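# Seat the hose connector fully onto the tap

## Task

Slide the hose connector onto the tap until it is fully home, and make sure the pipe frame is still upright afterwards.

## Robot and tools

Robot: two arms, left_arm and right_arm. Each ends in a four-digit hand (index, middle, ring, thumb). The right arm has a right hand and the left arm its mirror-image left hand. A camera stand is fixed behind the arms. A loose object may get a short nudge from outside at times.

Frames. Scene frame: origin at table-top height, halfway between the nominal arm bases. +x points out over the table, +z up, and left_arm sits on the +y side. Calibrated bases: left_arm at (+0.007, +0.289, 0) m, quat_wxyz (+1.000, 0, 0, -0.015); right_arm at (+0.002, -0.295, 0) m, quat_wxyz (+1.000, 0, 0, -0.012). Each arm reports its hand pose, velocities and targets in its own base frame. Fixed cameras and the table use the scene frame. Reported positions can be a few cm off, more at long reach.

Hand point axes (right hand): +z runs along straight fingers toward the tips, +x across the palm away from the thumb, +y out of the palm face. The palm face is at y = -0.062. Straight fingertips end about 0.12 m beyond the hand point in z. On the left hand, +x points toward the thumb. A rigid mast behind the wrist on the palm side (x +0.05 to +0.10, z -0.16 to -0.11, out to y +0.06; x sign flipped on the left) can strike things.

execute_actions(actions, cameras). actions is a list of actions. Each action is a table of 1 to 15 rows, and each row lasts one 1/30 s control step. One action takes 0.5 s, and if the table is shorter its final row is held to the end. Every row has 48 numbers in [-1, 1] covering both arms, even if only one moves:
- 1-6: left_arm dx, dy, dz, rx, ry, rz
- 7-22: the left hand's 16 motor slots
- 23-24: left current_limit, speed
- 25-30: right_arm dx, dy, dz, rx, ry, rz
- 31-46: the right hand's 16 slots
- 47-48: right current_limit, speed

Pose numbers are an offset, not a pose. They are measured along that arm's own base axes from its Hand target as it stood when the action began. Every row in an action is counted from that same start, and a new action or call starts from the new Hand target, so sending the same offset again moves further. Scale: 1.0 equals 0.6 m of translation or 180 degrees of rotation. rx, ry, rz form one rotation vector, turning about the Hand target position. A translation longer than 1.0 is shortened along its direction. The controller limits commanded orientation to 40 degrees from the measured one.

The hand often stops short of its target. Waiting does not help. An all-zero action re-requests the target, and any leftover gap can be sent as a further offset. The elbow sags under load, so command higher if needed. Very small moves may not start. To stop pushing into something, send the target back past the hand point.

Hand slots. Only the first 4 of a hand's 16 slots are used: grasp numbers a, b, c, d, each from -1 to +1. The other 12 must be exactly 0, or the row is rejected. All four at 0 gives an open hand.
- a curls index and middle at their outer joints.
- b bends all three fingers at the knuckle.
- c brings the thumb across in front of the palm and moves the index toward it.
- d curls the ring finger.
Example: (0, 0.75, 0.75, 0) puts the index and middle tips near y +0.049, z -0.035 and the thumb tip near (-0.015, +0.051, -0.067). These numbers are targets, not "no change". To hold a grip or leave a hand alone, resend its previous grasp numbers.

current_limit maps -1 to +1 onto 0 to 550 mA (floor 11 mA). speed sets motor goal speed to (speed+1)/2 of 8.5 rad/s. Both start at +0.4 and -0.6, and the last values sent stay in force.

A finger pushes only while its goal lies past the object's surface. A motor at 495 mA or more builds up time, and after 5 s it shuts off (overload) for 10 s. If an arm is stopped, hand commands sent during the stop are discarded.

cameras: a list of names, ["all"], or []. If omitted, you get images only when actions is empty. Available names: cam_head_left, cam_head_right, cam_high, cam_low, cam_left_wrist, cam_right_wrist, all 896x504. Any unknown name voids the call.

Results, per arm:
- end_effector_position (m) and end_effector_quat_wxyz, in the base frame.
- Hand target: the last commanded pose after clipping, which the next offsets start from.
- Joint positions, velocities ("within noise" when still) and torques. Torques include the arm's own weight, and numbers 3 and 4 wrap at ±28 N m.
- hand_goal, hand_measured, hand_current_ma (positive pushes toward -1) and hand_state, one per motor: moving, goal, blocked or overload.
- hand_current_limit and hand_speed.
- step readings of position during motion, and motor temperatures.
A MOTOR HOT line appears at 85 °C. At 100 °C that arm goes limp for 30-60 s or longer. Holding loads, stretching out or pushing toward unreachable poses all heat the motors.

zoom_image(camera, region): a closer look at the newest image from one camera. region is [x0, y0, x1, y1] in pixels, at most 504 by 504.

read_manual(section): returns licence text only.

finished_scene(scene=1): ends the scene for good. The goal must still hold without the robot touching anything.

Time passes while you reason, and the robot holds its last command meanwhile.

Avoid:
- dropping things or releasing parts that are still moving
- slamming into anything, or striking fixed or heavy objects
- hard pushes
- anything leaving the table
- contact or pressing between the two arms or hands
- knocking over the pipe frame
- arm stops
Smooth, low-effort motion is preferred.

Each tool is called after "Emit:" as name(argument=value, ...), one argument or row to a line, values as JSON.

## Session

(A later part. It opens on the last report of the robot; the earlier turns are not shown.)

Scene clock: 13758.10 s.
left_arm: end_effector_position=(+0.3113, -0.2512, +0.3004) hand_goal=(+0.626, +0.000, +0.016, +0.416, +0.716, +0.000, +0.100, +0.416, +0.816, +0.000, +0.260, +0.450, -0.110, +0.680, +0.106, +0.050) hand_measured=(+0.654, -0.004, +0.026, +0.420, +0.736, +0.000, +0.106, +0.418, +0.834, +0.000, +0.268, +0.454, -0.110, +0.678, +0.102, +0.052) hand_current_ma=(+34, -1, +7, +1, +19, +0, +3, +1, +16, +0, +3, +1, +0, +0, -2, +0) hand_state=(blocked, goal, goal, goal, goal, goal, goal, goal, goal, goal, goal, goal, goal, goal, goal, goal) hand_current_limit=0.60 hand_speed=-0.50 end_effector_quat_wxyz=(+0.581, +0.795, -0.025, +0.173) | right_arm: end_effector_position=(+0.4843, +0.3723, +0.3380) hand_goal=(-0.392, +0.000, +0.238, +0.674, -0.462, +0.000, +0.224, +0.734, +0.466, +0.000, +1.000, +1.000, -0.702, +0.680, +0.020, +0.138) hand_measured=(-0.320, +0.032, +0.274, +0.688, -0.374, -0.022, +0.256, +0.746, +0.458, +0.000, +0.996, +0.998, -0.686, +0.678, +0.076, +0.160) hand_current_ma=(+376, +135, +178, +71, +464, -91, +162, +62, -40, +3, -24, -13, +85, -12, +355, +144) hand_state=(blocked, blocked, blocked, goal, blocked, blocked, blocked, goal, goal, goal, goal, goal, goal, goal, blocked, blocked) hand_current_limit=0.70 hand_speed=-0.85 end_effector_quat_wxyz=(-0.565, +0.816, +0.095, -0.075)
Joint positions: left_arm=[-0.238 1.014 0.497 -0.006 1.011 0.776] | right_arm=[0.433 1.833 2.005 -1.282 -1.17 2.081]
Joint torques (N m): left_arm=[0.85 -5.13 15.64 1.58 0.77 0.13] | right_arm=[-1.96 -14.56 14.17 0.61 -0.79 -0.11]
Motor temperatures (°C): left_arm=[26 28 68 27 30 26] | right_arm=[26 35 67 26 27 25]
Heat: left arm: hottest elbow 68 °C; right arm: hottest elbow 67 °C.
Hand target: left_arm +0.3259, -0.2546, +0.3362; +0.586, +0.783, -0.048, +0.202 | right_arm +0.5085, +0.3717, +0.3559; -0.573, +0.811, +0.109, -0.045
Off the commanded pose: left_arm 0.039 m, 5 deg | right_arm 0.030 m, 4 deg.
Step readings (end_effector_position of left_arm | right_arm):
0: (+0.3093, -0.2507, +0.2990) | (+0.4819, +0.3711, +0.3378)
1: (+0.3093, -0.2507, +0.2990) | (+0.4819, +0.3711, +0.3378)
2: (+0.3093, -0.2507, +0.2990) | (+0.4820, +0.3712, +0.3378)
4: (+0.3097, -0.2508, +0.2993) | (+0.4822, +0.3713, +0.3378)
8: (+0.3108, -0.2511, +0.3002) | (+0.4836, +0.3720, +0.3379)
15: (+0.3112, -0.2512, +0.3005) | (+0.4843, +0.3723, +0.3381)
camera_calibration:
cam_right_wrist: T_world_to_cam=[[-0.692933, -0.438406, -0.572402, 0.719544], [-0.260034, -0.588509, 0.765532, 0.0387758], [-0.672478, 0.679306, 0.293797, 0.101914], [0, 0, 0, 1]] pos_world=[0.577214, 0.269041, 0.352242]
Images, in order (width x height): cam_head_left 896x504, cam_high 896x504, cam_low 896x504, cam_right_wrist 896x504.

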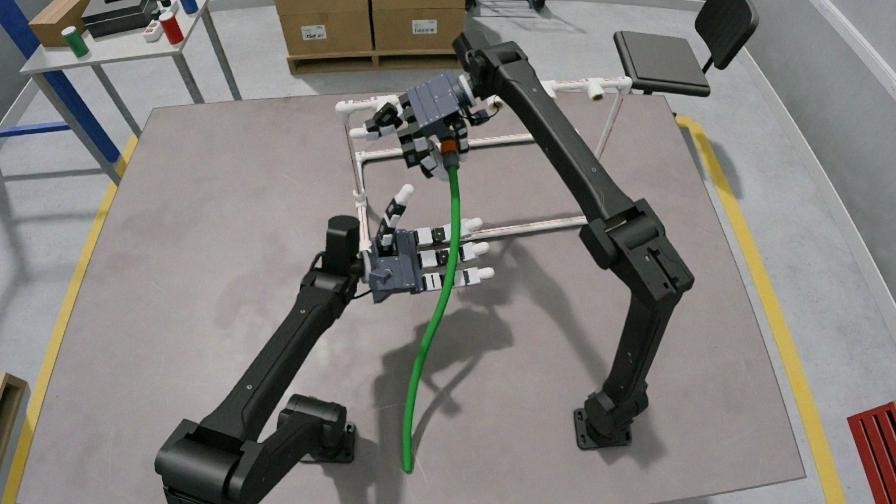

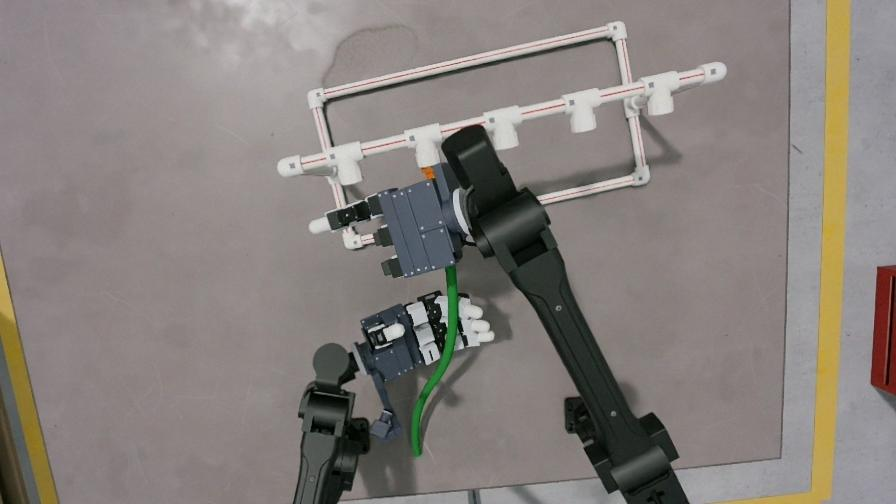

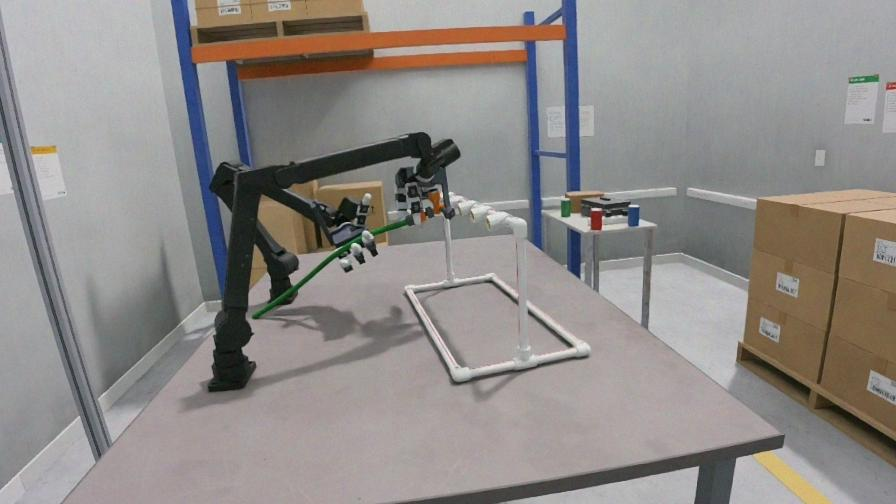

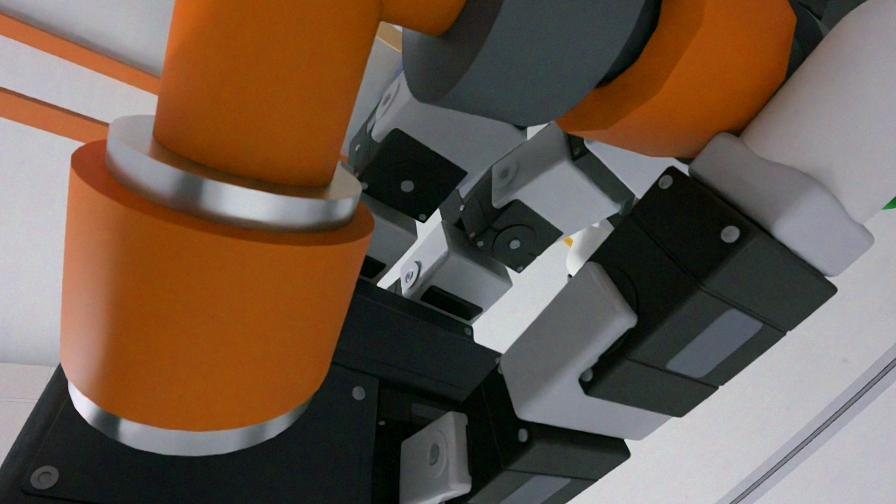

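Emit:
execute_actions(
  actions=[
    [[0.002,0,0.001,0,0,0,0.3,0,0.5,0.2,0,0,0,0,0,0,0,0,0,0,0,0,0.6,-0.5,0.008,0.0012,0.004,0,0,0,0.15,0.58,0.84,-0.8,0,0,0,0,0,0,0,0,0,0,0,0,0.7,-0.85]],
  ],
  cameras=["cam_low","cam_right_wrist","cam_high","cam_head_left","cam_head_right"],
)

Emit:
zoom_image(
  camera="cam_low",
  region=[405, 190, 465, 230],
)

Emit:
zoom_image(
  camera="cam_right_wrist",
  region=[400, 0, 700, 150],
)

Scene clock: 13827.73 s.
left_arm: end_effector_position=(+0.3130, -0.2516, +0.3022) hand_goal=(+0.626, +0.000, +0.016, +0.416, +0.716, +0.000, +0.100, +0.416, +0.816, +0.000, +0.260, +0.450, -0.110, +0.680, +0.106, +0.050) hand_measured=(+0.654, -0.004, +0.026, +0.418, +0.736, +0.000, +0.106, +0.418, +0.834, +0.000, +0.268, +0.454, -0.110, +0.678, +0.102, +0.052) hand_current_ma=(+34, -1, +6, +1, +19, +0, +3, +1, +16, +0, +3, +1, +0, +0, -2, +0) hand_state=(blocked, goal, goal, goal, goal, goal, goal, goal, goal, goal, goal, goal, goal, goal, goal, goal) hand_current_limit=0.60 hand_speed=-0.50 end_effector_quat_wxyz=(+0.581, +0.795, -0.025, +0.174) | right_arm: end_effector_position=(+0.4880, +0.3742, +0.3383) hand_goal=(-0.392, +0.000, +0.238, +0.674, -0.462, +0.000, +0.224, +0.734, +0.466, +0.000, +1.000, +1.000, -0.702, +0.680, +0.020, +0.138) hand_measured=(-0.320, +0.032, +0.274, +0.688, -0.374, -0.020, +0.256, +0.746, +0.458, +0.000, +0.996, +0.998, -0.684, +0.678, +0.076, +0.160) hand_current_ma=(+376, +140, +178, +71, +464, -83, +162, +62, -40, +3, -24, -13, +92, -12, +355, +144) hand_state=(blocked, blocked, blocked, goal, blocked, goal, blocked, goal, goal, goal, goal, goal, goal, goal, blocked, blocked) hand_current_limit=0.70 hand_speed=-0.85 end_effector_quat_wxyz=(-0.565, +0.816, +0.092, -0.079)
Joint positions: left_arm=[-0.238 1.018 0.503 -0.006 1.011 0.776] | right_arm=[0.433 1.853 2.036 -1.303 -1.171 2.081]
Joint torques (N m): left_arm=[1.08 -5.07 15.46 1.57 0.77 0.13] | right_arm=[-2.02 -14.97 14.43 0.68 -0.79 -0.16]
Motor temperatures (°C): left_arm=[26 28 62 27 30 26] | right_arm=[26 38 68 26 27 25]
Heat: left arm: hottest elbow 62 °C; right arm: hottest elbow 68 °C.
Hand target: left_arm +0.3271, -0.2546, +0.3369; +0.586, +0.783, -0.048, +0.202 | right_arm +0.5133, +0.3725, +0.3583; -0.573, +0.811, +0.109, -0.045
Off the commanded pose: left_arm 0.038 m, 4 deg | right_arm 0.032 m, 5 deg.
Step readings (end_effector_position of left_arm | right_arm):
0: (+0.3113, -0.2512, +0.3004) | (+0.4843, +0.3723, +0.3380)
1: (+0.3113, -0.2512, +0.3004) | (+0.4843, +0.3723, +0.3380)
2: (+0.3113, -0.2512, +0.3004) | (+0.4843, +0.3723, +0.3383)
4: (+0.3114, -0.2513, +0.3004) | (+0.4850, +0.3727, +0.3382)
8: (+0.3124, -0.2515, +0.3016) | (+0.4872, +0.3738, +0.3383)
15: (+0.3129, -0.2516, +0.3023) | (+0.4879, +0.3741, +0.3385)
camera_calibration:
cam_right_wrist: T_world_to_cam=[[-0.698034, -0.440617, -0.564451, 0.723779], [-0.2525, -0.586176, 0.769832, 0.0346872], [-0.670069, 0.679893, 0.297915, 0.100318], [0, 0, 0, 1]] pos_world=[0.581201, 0.271037, 0.351948]
Images, in order (width x height): cam_head_left 896x504, cam_head_right 896x504, cam_high 896x504, cam_low 896x504, cam_right_wrist 896x504.

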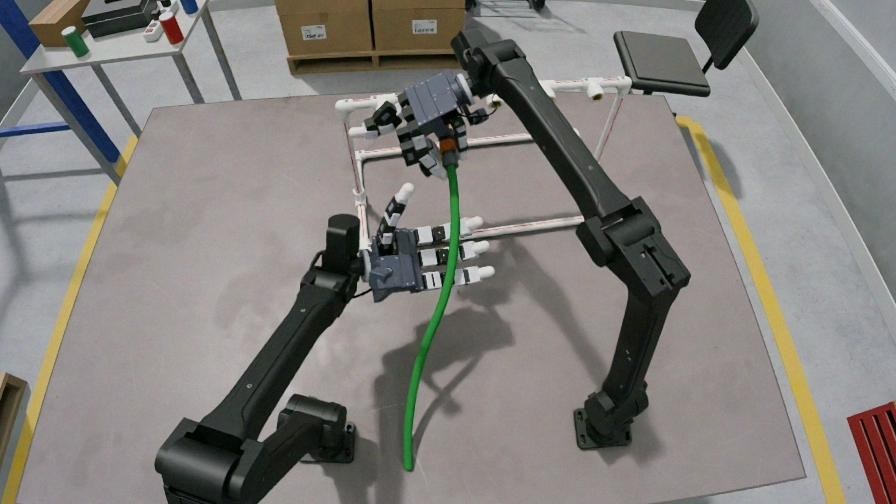

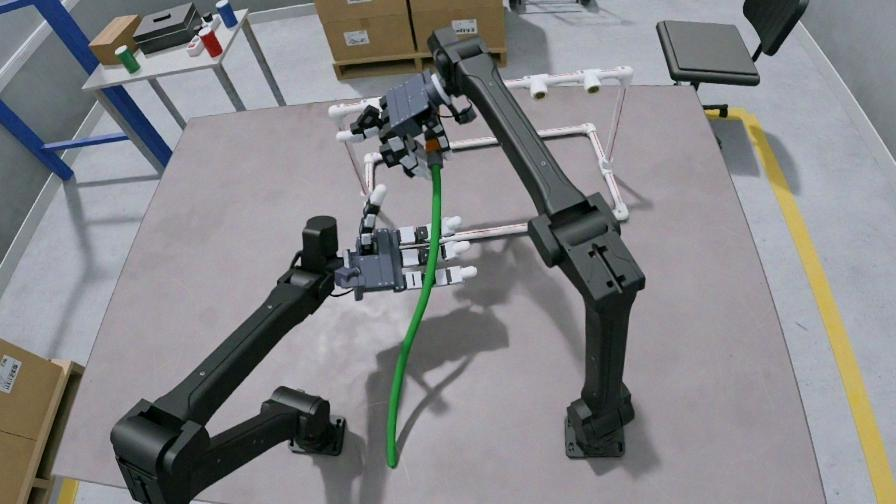

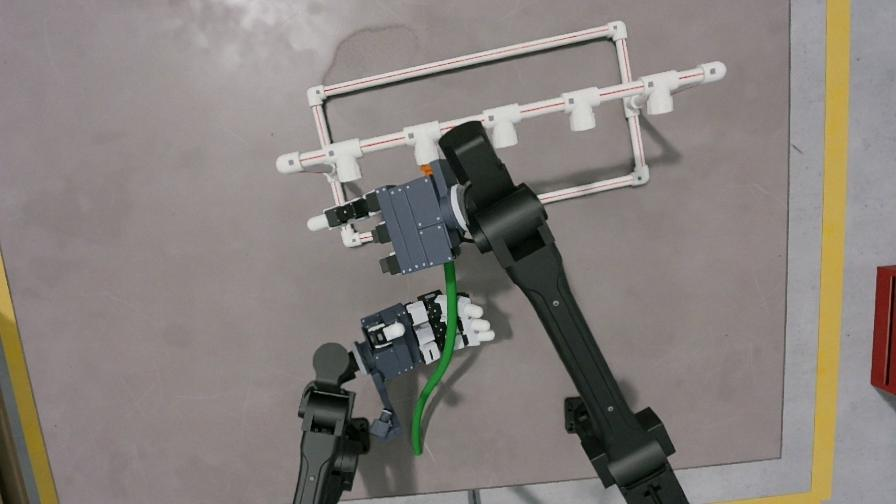

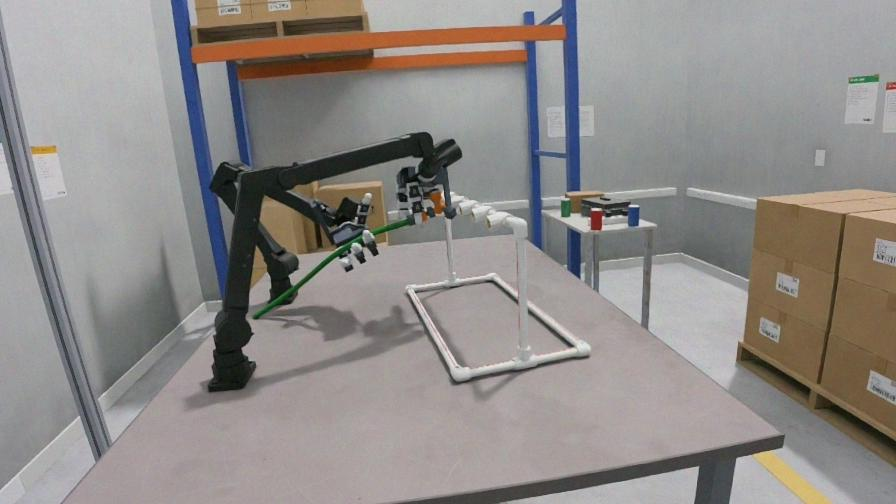

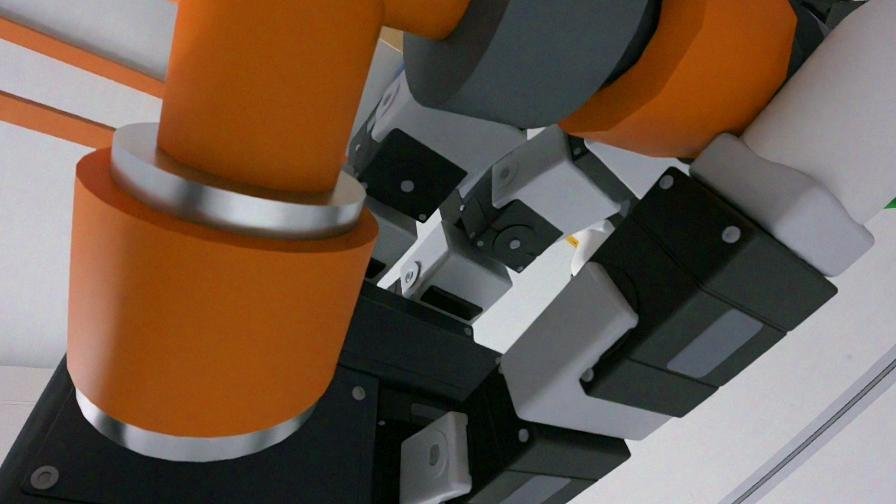

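Scaled by 8.400.

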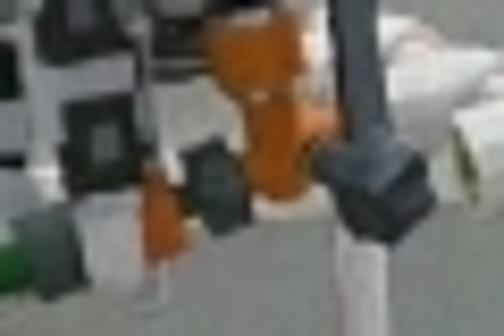

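Scaled by 1.680.

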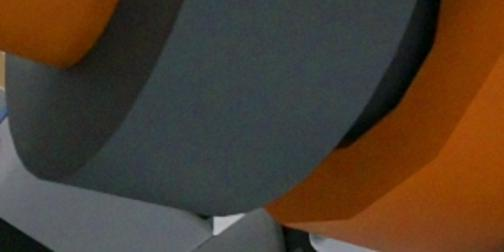

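Emit:
execute_actions(
  actions=[
    [[0,0,0,0,0,0,0.3,0,0.5,0.2,0,0,0,0,0,0,0,0,0,0,0,0,0.6,-0.5,0.002,0.0004,0.003,0.0054,-0.0216,0,0.15,0.58,0.84,-0.8,0,0,0,0,0,0,0,0,0,0,0,0,0.7,-0.85]],
  ],
  cameras=["cam_low","cam_right_wrist","cam_high"],
)

Emit:
zoom_image(
  camera="cam_low",
  region=[405, 190, 465, 230],
)

Emit:
zoom_image(
  camera="cam_right_wrist",
  region=[400, 0, 700, 150],
)

Scene clock: 14374.53 s.
left_arm: end_effector_position=(+0.3132, -0.2517, +0.3018) hand_goal=(+0.626, +0.000, +0.016, +0.416, +0.716, +0.000, +0.100, +0.416, +0.816, +0.000, +0.260, +0.450, -0.110, +0.680, +0.106, +0.050) hand_measured=(+0.654, -0.004, +0.026, +0.418, +0.736, +0.000, +0.106, +0.418, +0.834, +0.000, +0.266, +0.454, -0.110, +0.678, +0.102, +0.052) hand_current_ma=(+34, -1, +6, +1, +19, +0, +3, +1, +16, +0, +3, +1, +0, +0, -2, +0) hand_state=(blocked, goal, goal, goal, goal, goal, goal, goal, goal, goal, goal, goal, goal, goal, goal, goal) hand_current_limit=0.60 hand_speed=-0.50 end_effector_quat_wxyz=(+0.581, +0.795, -0.025, +0.174) | right_arm: end_effector_position=(+0.4942, +0.3761, +0.3384) hand_goal=(-0.392, +0.000, +0.238, +0.674, -0.462, +0.000, +0.224, +0.734, +0.466, +0.000, +1.000, +1.000, -0.702, +0.680, +0.020, +0.138) hand_measured=(-0.320, +0.036, +0.274, +0.688, -0.374, -0.016, +0.258, +0.748, +0.458, +0.000, +0.996, +0.998, -0.684, +0.678, +0.076, +0.160) hand_current_ma=(+376, +159, +178, +71, +464, -65, +172, +69, -40, +3, -24, -13, +95, -12, +355, +144) hand_state=(blocked, blocked, blocked, goal, blocked, goal, blocked, goal, goal, goal, goal, goal, goal, goal, blocked, blocked) hand_current_limit=0.70 hand_speed=-0.85 end_effector_quat_wxyz=(-0.566, +0.816, +0.099, -0.066)
Joint positions: left_arm=[-0.238 1.019 0.503 -0.006 1.011 0.776] | right_arm=[0.433 1.853 2.036 -1.274 -1.164 2.08]
Joint torques (N m): left_arm=[1.14 -5.13 15.46 1.5 0.77 0.11] | right_arm=[-1.85 -17.26 11.25 2.06 -0.58 -0.33]
Motor temperatures (°C): left_arm=[26 28 67 26 31 26] | right_arm=[26 36 82 26 27 25]
Heat: left arm: hottest elbow 67 °C; right arm: hottest elbow 82 °C.
Hand target: left_arm +0.3271, -0.2546, +0.3369; +0.586, +0.783, -0.048, +0.202 | right_arm +0.5145, +0.3727, +0.3601; -0.575, +0.807, +0.129, -0.016
Off the commanded pose: left_arm 0.038 m, 4 deg | right_arm 0.030 m, 7 deg.
Step readings (end_effector_position of left_arm | right_arm):
0: (+0.3130, -0.2516, +0.3022) | (+0.4880, +0.3742, +0.3383)
1: (+0.3130, -0.2516, +0.3022) | (+0.4880, +0.3742, +0.3383)
2: (+0.3130, -0.2516, +0.3022) | (+0.4880, +0.3742, +0.3383)
4: (+0.3130, -0.2516, +0.3022) | (+0.4887, +0.3743, +0.3382)
8: (+0.3130, -0.2517, +0.3020) | (+0.4923, +0.3755, +0.3383)
15: (+0.3132, -0.2517, +0.3018) | (+0.4942, +0.3761, +0.3384)
camera_calibration:
cam_right_wrist: T_world_to_cam=[[-0.68218, -0.434793, -0.587866, 0.726947], [-0.276786, -0.590603, 0.758009, 0.0549308], [-0.676772, 0.679811, 0.282553, 0.111747], [0, 0, 0, 1]] pos_world=[0.586739, 0.272547, 0.354135]
Images, in order (width x height): cam_high 896x504, cam_low 896x504, cam_right_wrist 896x504.

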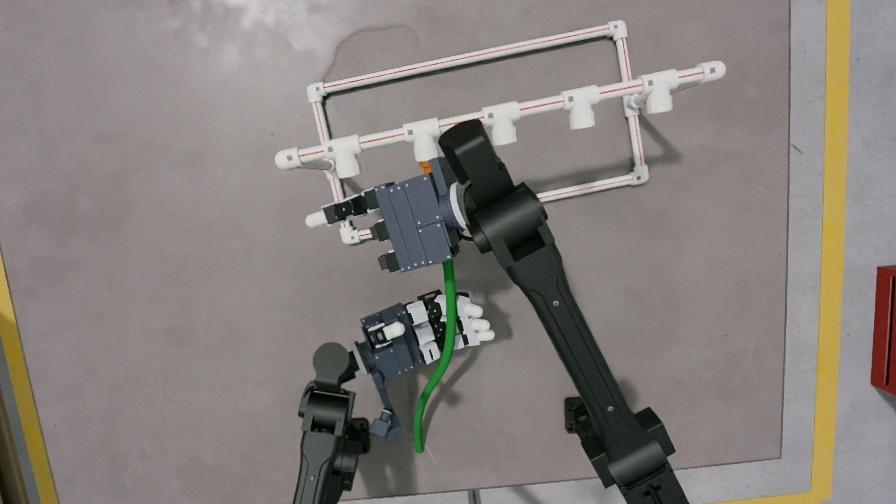

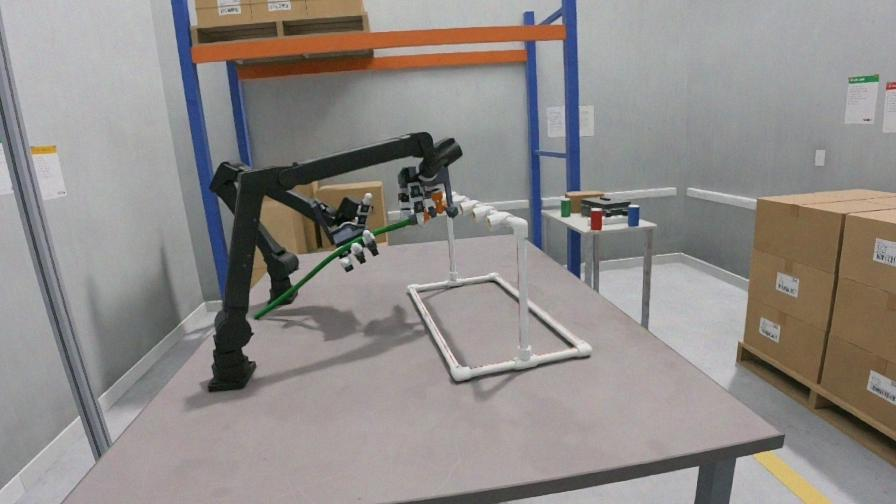

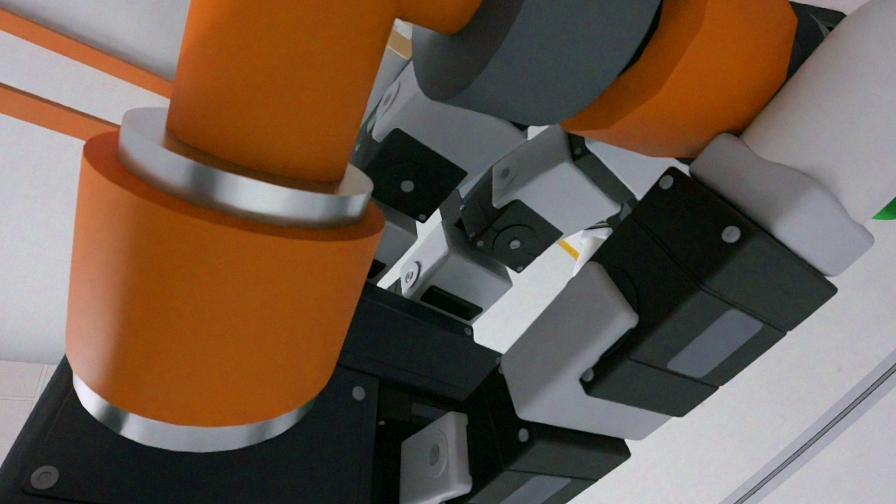

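Scaled by 8.400.

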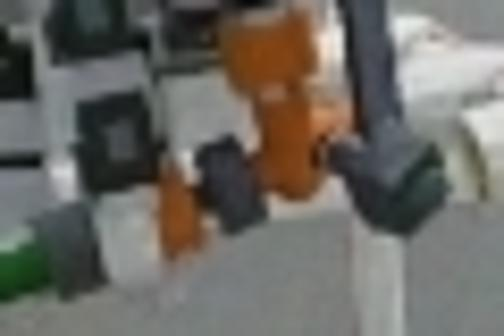

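Scaled by 1.680.

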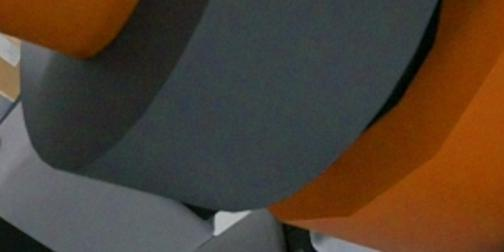

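Emit:
execute_actions(
  actions=[
    [[0,0,0,0,0,0,0.3,0,0.5,0.2,0,0,0,0,0,0,0,0,0,0,0,0,0.6,-0.5,0.001,0.0,0.003,0.004,-0.016,0,0.15,0.58,0.84,-0.8,0,0,0,0,0,0,0,0,0,0,0,0,0.7,-0.85]],
  ],
  cameras=["cam_low","cam_right_wrist"],
)

Emit:
zoom_image(
  camera="cam_low",
  region=[405, 190, 465, 230],
)

Emit:
zoom_image(
  camera="cam_right_wrist",
  region=[400, 0, 700, 150],
)

Scene clock: 14386.13 s.
left_arm: end_effector_position=(+0.3134, -0.2517, +0.3014) hand_goal=(+0.626, +0.000, +0.016, +0.416, +0.716, +0.000, +0.100, +0.416, +0.816, +0.000, +0.260, +0.450, -0.110, +0.680, +0.106, +0.050) hand_measured=(+0.654, -0.004, +0.026, +0.418, +0.736, +0.000, +0.106, +0.418, +0.834, +0.000, +0.266, +0.454, -0.110, +0.678, +0.102, +0.052) hand_current_ma=(+34, -1, +6, +1, +19, +0, +3, +1, +16, +0, +3, +1, +0, +0, -2, +0) hand_state=(blocked, goal, goal, goal, goal, goal, goal, goal, goal, goal, goal, goal, goal, goal, goal, goal) hand_current_limit=0.60 hand_speed=-0.50 end_effector_quat_wxyz=(+0.581, +0.795, -0.025, +0.173) | right_arm: end_effector_position=(+0.5027, +0.3790, +0.3389) hand_goal=(-0.392, +0.000, +0.238, +0.674, -0.462, +0.000, +0.224, +0.734, +0.466, +0.000, +1.000, +1.000, -0.702, +0.680, +0.020, +0.138) hand_measured=(-0.322, +0.040, +0.274, +0.688, -0.374, -0.010, +0.262, +0.752, +0.458, +0.000, +0.996, +0.998, -0.684, +0.678, +0.074, +0.160) hand_current_ma=(+374, +175, +177, +70, +464, -44, +189, +84, -40, +3, -24, -13, +93, -11, +347, +144) hand_state=(blocked, blocked, blocked, goal, blocked, goal, blocked, goal, goal, goal, goal, goal, goal, goal, blocked, blocked) hand_current_limit=0.70 hand_speed=-0.85 end_effector_quat_wxyz=(-0.569, +0.813, +0.111, -0.046)
Joint positions: left_arm=[-0.238 1.02 0.503 -0.006 1.011 0.776] | right_arm=[0.433 1.85 2.03 -1.226 -1.157 2.079]
Joint torques (N m): left_arm=[1.03 -5.36 15.47 1.48 0.76 0.13] | right_arm=[-1.73 -18.9 9.18 2.1 -0.52 -0.45]
Motor temperatures (°C): left_arm=[26 28 67 26 31 26] | right_arm=[26 36 79 26 27 25]
Heat: left arm: hottest elbow 67 °C; right arm: hottest elbow 79 °C.
Hand target: left_arm +0.3271, -0.2546, +0.3369; +0.586, +0.783, -0.048, +0.202 | right_arm +0.5150, +0.3727, +0.3621; -0.577, +0.804, +0.144, +0.005
Off the commanded pose: left_arm 0.038 m, 5 deg | right_arm 0.027 m, 7 deg.
Step readings (end_effector_position of left_arm | right_arm):
0: (+0.3132, -0.2517, +0.3018) | (+0.4942, +0.3761, +0.3384)
1: (+0.3132, -0.2517, +0.3018) | (+0.4943, +0.3761, +0.3385)
2: (+0.3132, -0.2517, +0.3018) | (+0.4949, +0.3763, +0.3385)
4: (+0.3132, -0.2517, +0.3018) | (+0.4970, +0.3770, +0.3386)
8: (+0.3134, -0.2517, +0.3014) | (+0.5016, +0.3785, +0.3391)
15: (+0.3134, -0.2517, +0.3014) | (+0.5027, +0.3790, +0.3387)
camera_calibration:
cam_right_wrist: T_world_to_cam=[[-0.65675, -0.424739, -0.623118, 0.729611], [-0.311683, -0.599531, 0.737168, 0.0866232], [-0.686682, 0.67835, 0.261358, 0.128048], [0, 0, 0, 1]] pos_world=[0.5941, 0.274966, 0.357312]
Images, in order (width x height): cam_low 896x504, cam_right_wrist 896x504.

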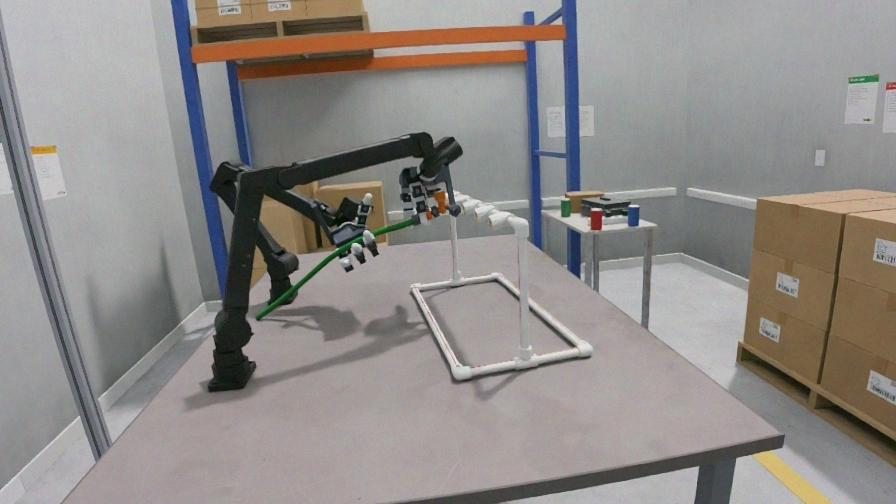

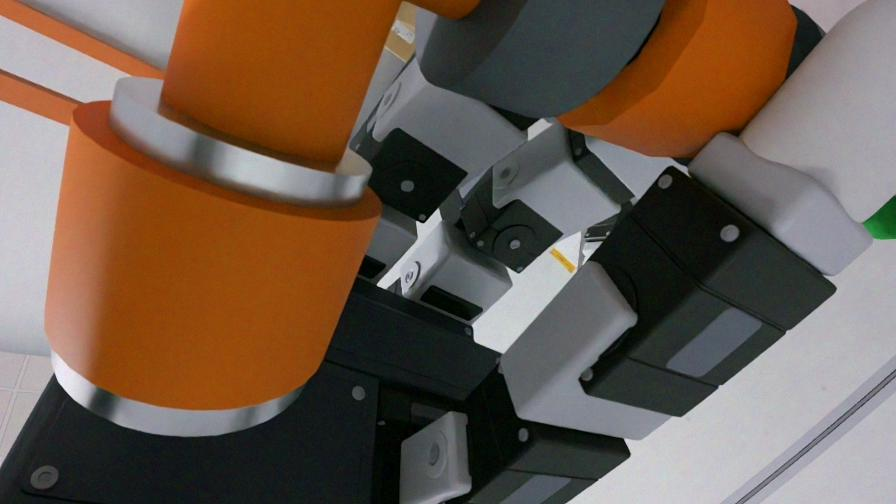

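Scaled by 8.400.

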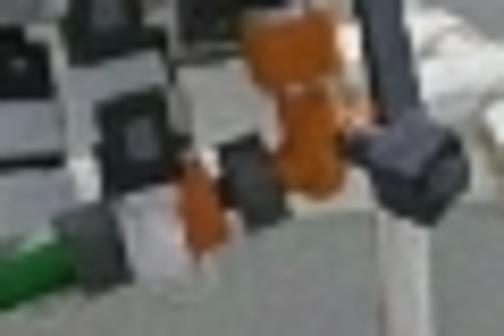

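Scaled by 1.680.

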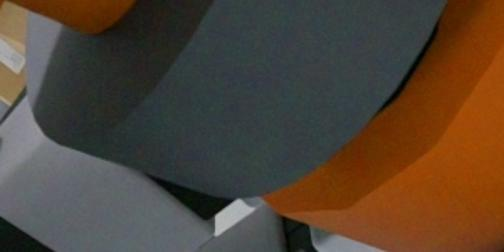

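Emit:
execute_actions(
  actions=[
    [[0,0,0,0,0,0,0.3,0,0.5,0.2,0,0,0,0,0,0,0,0,0,0,0,0,0.6,-0.5,0.002,-0.012,0.002,0,0,0,0.15,0.58,0.84,-0.8,0,0,0,0,0,0,0,0,0,0,0,0,0.7,-0.85]],
    [[0,0,0,0,0,0,0.3,0,0.5,0.2,0,0,0,0,0,0,0,0,0,0,0,0,0.6,-0.5,0.002,0.012,0.002,0,0,0,0.15,0.58,0.84,-0.8,0,0,0,0,0,0,0,0,0,0,0,0,0.7,-0.85]],
  ],
  cameras=["cam_low","cam_right_wrist","cam_high"],
)

Emit:
zoom_image(
  camera="cam_low",
  region=[405, 190, 465, 230],
)

Emit:
zoom_image(
  camera="cam_right_wrist",
  region=[400, 0, 700, 150],
)

Scene clock: 14407.37 s.
left_arm: end_effector_position=(+0.3134, -0.2517, +0.3014) hand_goal=(+0.626, +0.000, +0.016, +0.416, +0.716, +0.000, +0.100, +0.416, +0.816, +0.000, +0.260, +0.450, -0.110, +0.680, +0.106, +0.050) hand_measured=(+0.654, -0.004, +0.026, +0.418, +0.736, +0.000, +0.106, +0.418, +0.834, +0.000, +0.266, +0.454, -0.110, +0.678, +0.102, +0.052) hand_current_ma=(+34, -1, +6, +1, +19, +0, +3, +1, +16, +0, +3, +1, +0, +0, -2, +0) hand_state=(blocked, goal, goal, goal, goal, goal, goal, goal, goal, goal, goal, goal, goal, goal, goal, goal) hand_current_limit=0.60 hand_speed=-0.50 end_effector_quat_wxyz=(+0.581, +0.795, -0.025, +0.173) | right_arm: end_effector_position=(+0.5032, +0.3792, +0.3389) hand_goal=(-0.392, +0.000, +0.238, +0.674, -0.462, +0.000, +0.224, +0.734, +0.466, +0.000, +1.000, +1.000, -0.702, +0.680, +0.020, +0.138) hand_measured=(-0.322, +0.042, +0.274, +0.688, -0.374, -0.010, +0.262, +0.752, +0.458, +0.000, +0.996, +0.998, -0.684, +0.678, +0.074, +0.160) hand_current_ma=(+374, +179, +177, +70, +464, -42, +189, +84, -40, +3, -24, -13, +93, -11, +347, +144) hand_state=(blocked, blocked, blocked, goal, blocked, goal, blocked, goal, goal, goal, goal, goal, goal, goal, blocked, blocked) hand_current_limit=0.70 hand_speed=-0.85 end_effector_quat_wxyz=(-0.570, +0.813, +0.114, -0.044)
Joint positions: left_arm=[-0.238 1.02 0.503 -0.006 1.011 0.776] | right_arm=[0.433 1.85 2.03 -1.226 -1.159 2.072]
Joint torques (N m): left_arm=[1.08 -5.3 15.45 1.5 0.79 0.11] | right_arm=[-1.9 -18.37 10.29 1.89 -0.49 -0.37]
Motor temperatures (°C): left_arm=[26 28 67 26 31 26] | right_arm=[26 39 72 26 27 25]
Heat: left arm: hottest elbow 67 °C; right arm: hottest elbow 72 °C.
Hand target: left_arm +0.3271, -0.2546, +0.3369; +0.586, +0.783, -0.048, +0.202 | right_arm +0.5175, +0.3727, +0.3643; -0.577, +0.804, +0.144, +0.005
Off the commanded pose: left_arm 0.038 m, 5 deg | right_arm 0.030 m, 7 deg.
Step readings (end_effector_position of left_arm | right_arm):
0: (+0.3134, -0.2517, +0.3014) | (+0.5027, +0.3790, +0.3389)
1: (+0.3134, -0.2517, +0.3014) | (+0.5027, +0.3790, +0.3389)
2: (+0.3134, -0.2517, +0.3014) | (+0.5027, +0.3790, +0.3389)
4: (+0.3134, -0.2517, +0.3014) | (+0.5028, +0.3790, +0.3389)
8: (+0.3134, -0.2517, +0.3014) | (+0.5030, +0.3791, +0.3389)
15: (+0.3134, -0.2517, +0.3014) | (+0.5032, +0.3792, +0.3389)
16: (+0.3134, -0.2517, +0.3014) | (+0.5032, +0.3792, +0.3390)
17: (+0.3134, -0.2517, +0.3014) | (+0.5032, +0.3792, +0.3390)
19: (+0.3134, -0.2517, +0.3014) | (+0.5032, +0.3792, +0.3390)
23: (+0.3134, -0.2517, +0.3014) | (+0.5032, +0.3792, +0.3390)
30: (+0.3134, -0.2517, +0.3014) | (+0.5032, +0.3792, +0.3389)
camera_calibration:
cam_right_wrist: T_world_to_cam=[[-0.651322, -0.425234, -0.628455, 0.729295], [-0.314337, -0.60261, 0.733521, 0.0906615], [-0.690632, 0.675305, 0.258826, 0.132213], [0, 0, 0, 1]] pos_world=[0.594815, 0.27547, 0.357607]
Images, in order (width x height): cam_high 896x504, cam_low 896x504, cam_right_wrist 896x504.

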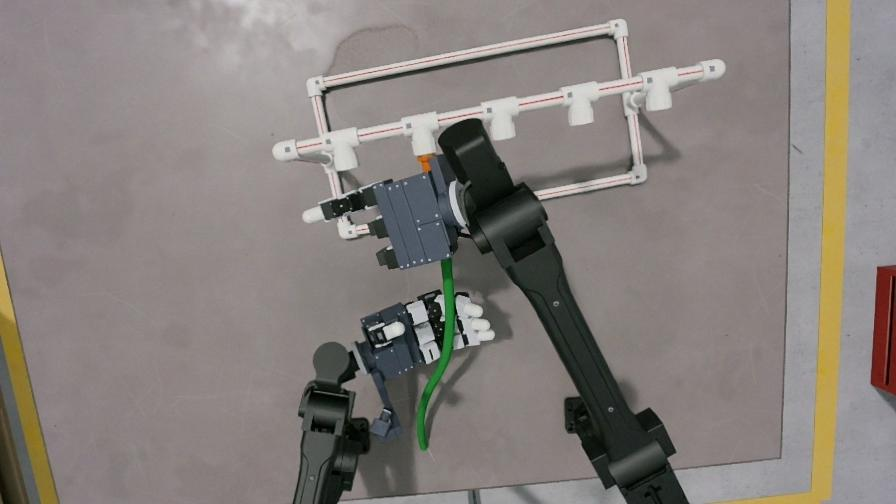

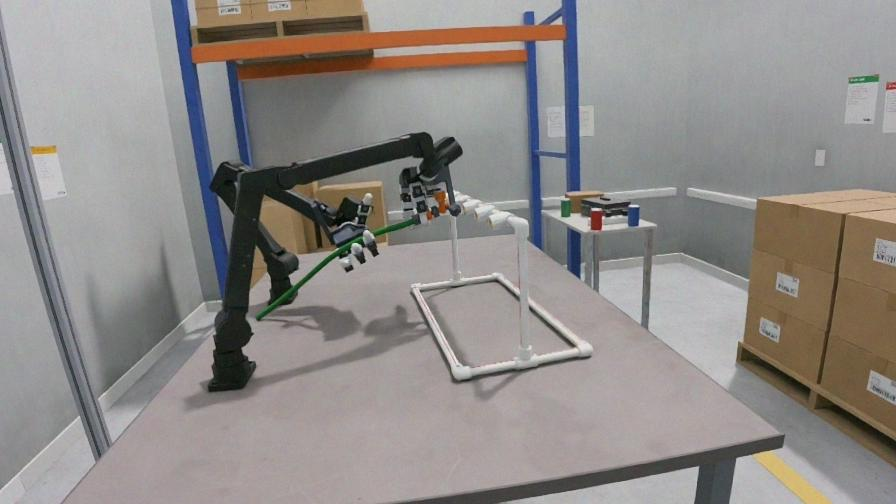

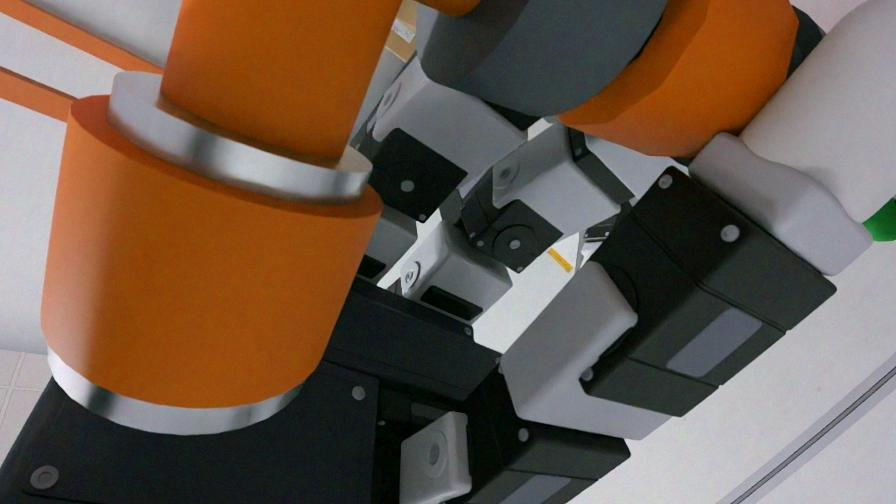

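Scaled by 8.400.

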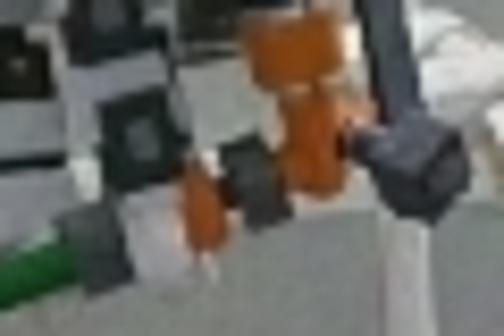

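Scaled by 1.680.

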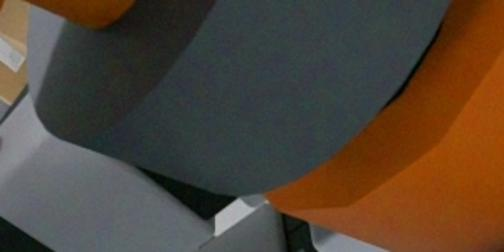

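Emit:
execute_actions(
  actions=[],
)

Scene clock: 14428.70 s.
left_arm: end_effector_position=(+0.3134, -0.2517, +0.3014) hand_goal=(+0.626, +0.000, +0.016, +0.416, +0.716, +0.000, +0.100, +0.416, +0.816, +0.000, +0.260, +0.450, -0.110, +0.680, +0.106, +0.050) hand_measured=(+0.654, -0.004, +0.026, +0.418, +0.736, +0.000, +0.106, +0.418, +0.834, +0.000, +0.266, +0.454, -0.110, +0.678, +0.102, +0.052) hand_current_ma=(+34, -1, +6, +1, +19, +0, +3, +1, +16, +0, +3, +1, +0, +0, -2, +0) hand_state=(blocked, goal, goal, goal, goal, goal, goal, goal, goal, goal, goal, goal, goal, goal, goal, goal) hand_current_limit=0.60 hand_speed=-0.50 end_effector_quat_wxyz=(+0.581, +0.795, -0.025, +0.173) | right_arm: end_effector_position=(+0.5032, +0.3792, +0.3389) hand_goal=(-0.392, +0.000, +0.238, +0.674, -0.462, +0.000, +0.224, +0.734, +0.466, +0.000, +1.000, +1.000, -0.702, +0.680, +0.020, +0.138) hand_measured=(-0.322, +0.042, +0.274, +0.688, -0.374, -0.010, +0.262, +0.752, +0.458, +0.000, +0.996, +0.998, -0.684, +0.678, +0.074, +0.160) hand_current_ma=(+374, +179, +177, +70, +464, -42, +189, +84, -40, +3, -24, -13, +93, -11, +347, +144) hand_state=(blocked, blocked, blocked, goal, blocked, goal, blocked, goal, goal, goal, goal, goal, goal, goal, blocked, blocked) hand_current_limit=0.70 hand_speed=-0.85 end_effector_quat_wxyz=(-0.570, +0.813, +0.114, -0.044)
Joint positions: left_arm=[-0.238 1.02 0.503 -0.006 1.011 0.776] | right_arm=[0.433 1.85 2.03 -1.226 -1.159 2.072]
Joint velocities: within noise
Joint torques (N m): left_arm=[1.03 -5.01 15.34 1.61 0.77 0.11] | right_arm=[-1.85 -18.37 10.28 1.89 -0.49 -0.37]
Motor temperatures (°C): left_arm=[26 28 67 26 31 26] | right_arm=[26 40 69 26 26 25]
Heat: left arm: hottest elbow 67 °C; right arm: hottest elbow 69 °C.
Hand target: left_arm +0.3271, -0.2546, +0.3369; +0.586, +0.783, -0.048, +0.202 | right_arm +0.5175, +0.3727, +0.3643; -0.577, +0.804, +0.144, +0.005
Off the commanded pose: left_arm 0.038 m, 5 deg | right_arm 0.030 m, 7 deg.
camera_calibration:
cam_left_wrist: T_world_to_cam=[[-0.600293, 0.0964014, -0.793949, 0.416199], [0.385336, 0.904753, -0.181491, 0.117849], [0.700831, -0.414885, -0.580264, -0.0208581], [0, 0, 0, 1]] pos_world=[0.219048, -0.1554, 0.339726]
cam_right_wrist: T_world_to_cam=[[-0.651322, -0.425234, -0.628455, 0.729295], [-0.314337, -0.60261, 0.733521, 0.0906615], [-0.690632, 0.675305, 0.258826, 0.132213], [0, 0, 0, 1]] pos_world=[0.594815, 0.27547, 0.357607]

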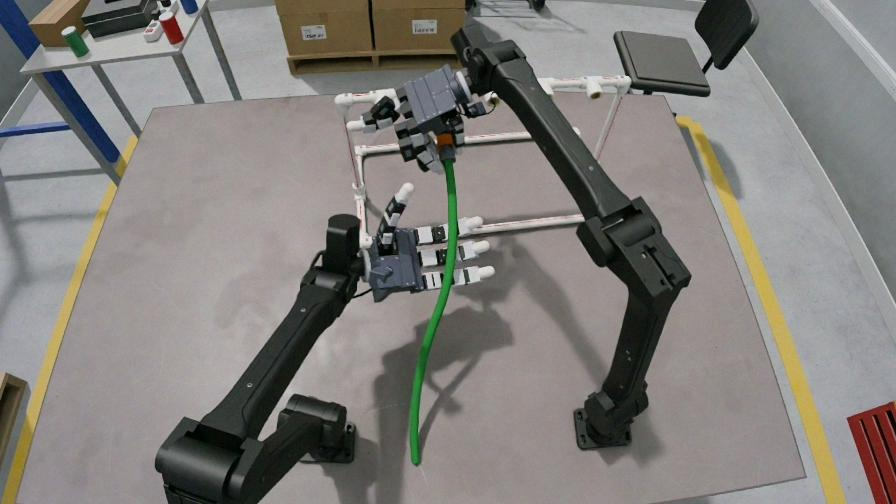

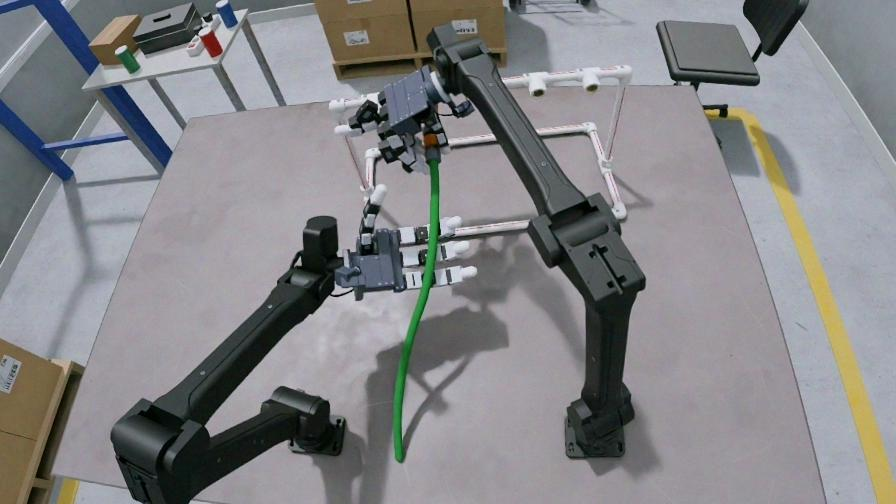

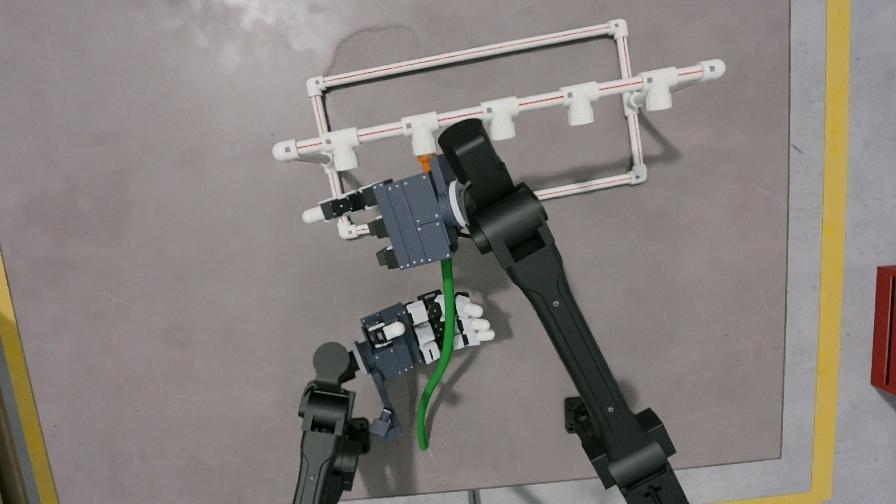

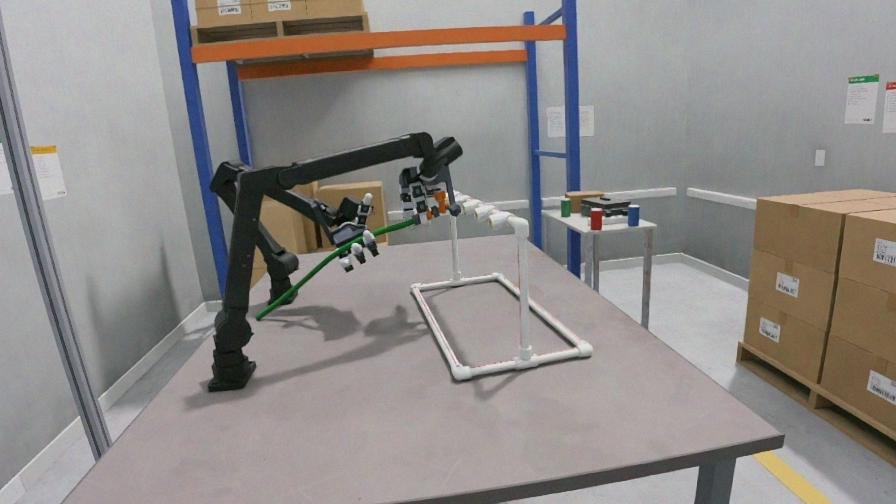

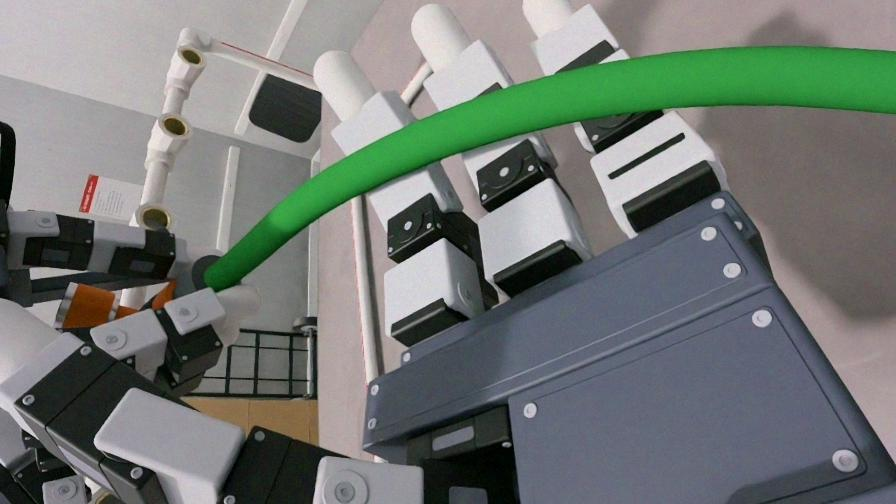

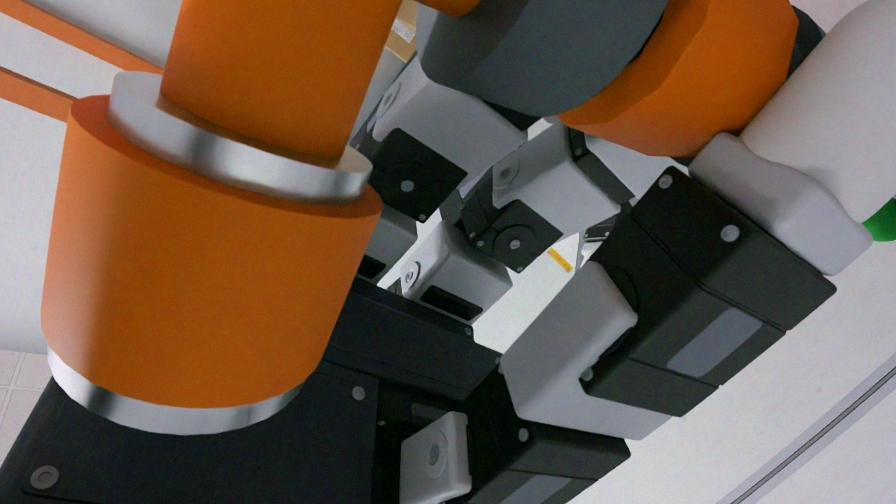

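Emit:
zoom_image(
  camera="cam_right_wrist",
  region=[400, 0, 850, 250],
)

Emit:
zoom_image(
  camera="cam_low",
  region=[380, 160, 500, 240],
)

Emit:
zoom_image(
  camera="cam_high",
  region=[260, 80, 520, 280],
)

Emit:
zoom_image(
  camera="cam_head_left",
  region=[370, 60, 510, 180],
)

Scaled by 1.120.

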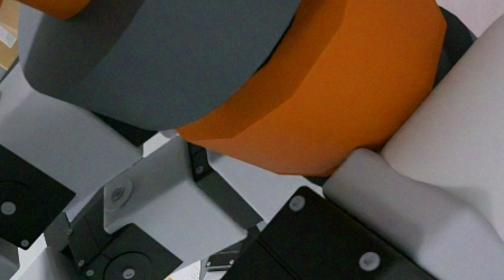

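Scaled by 4.200.

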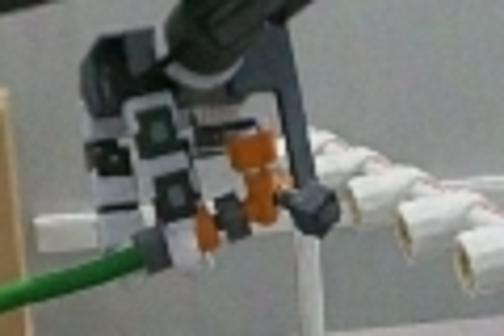

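Scaled by 1.938.

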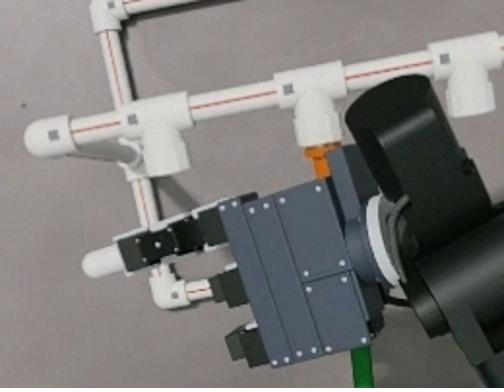

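Scaled by 3.600.

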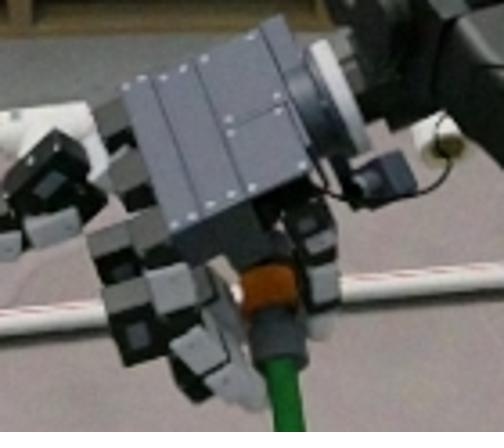

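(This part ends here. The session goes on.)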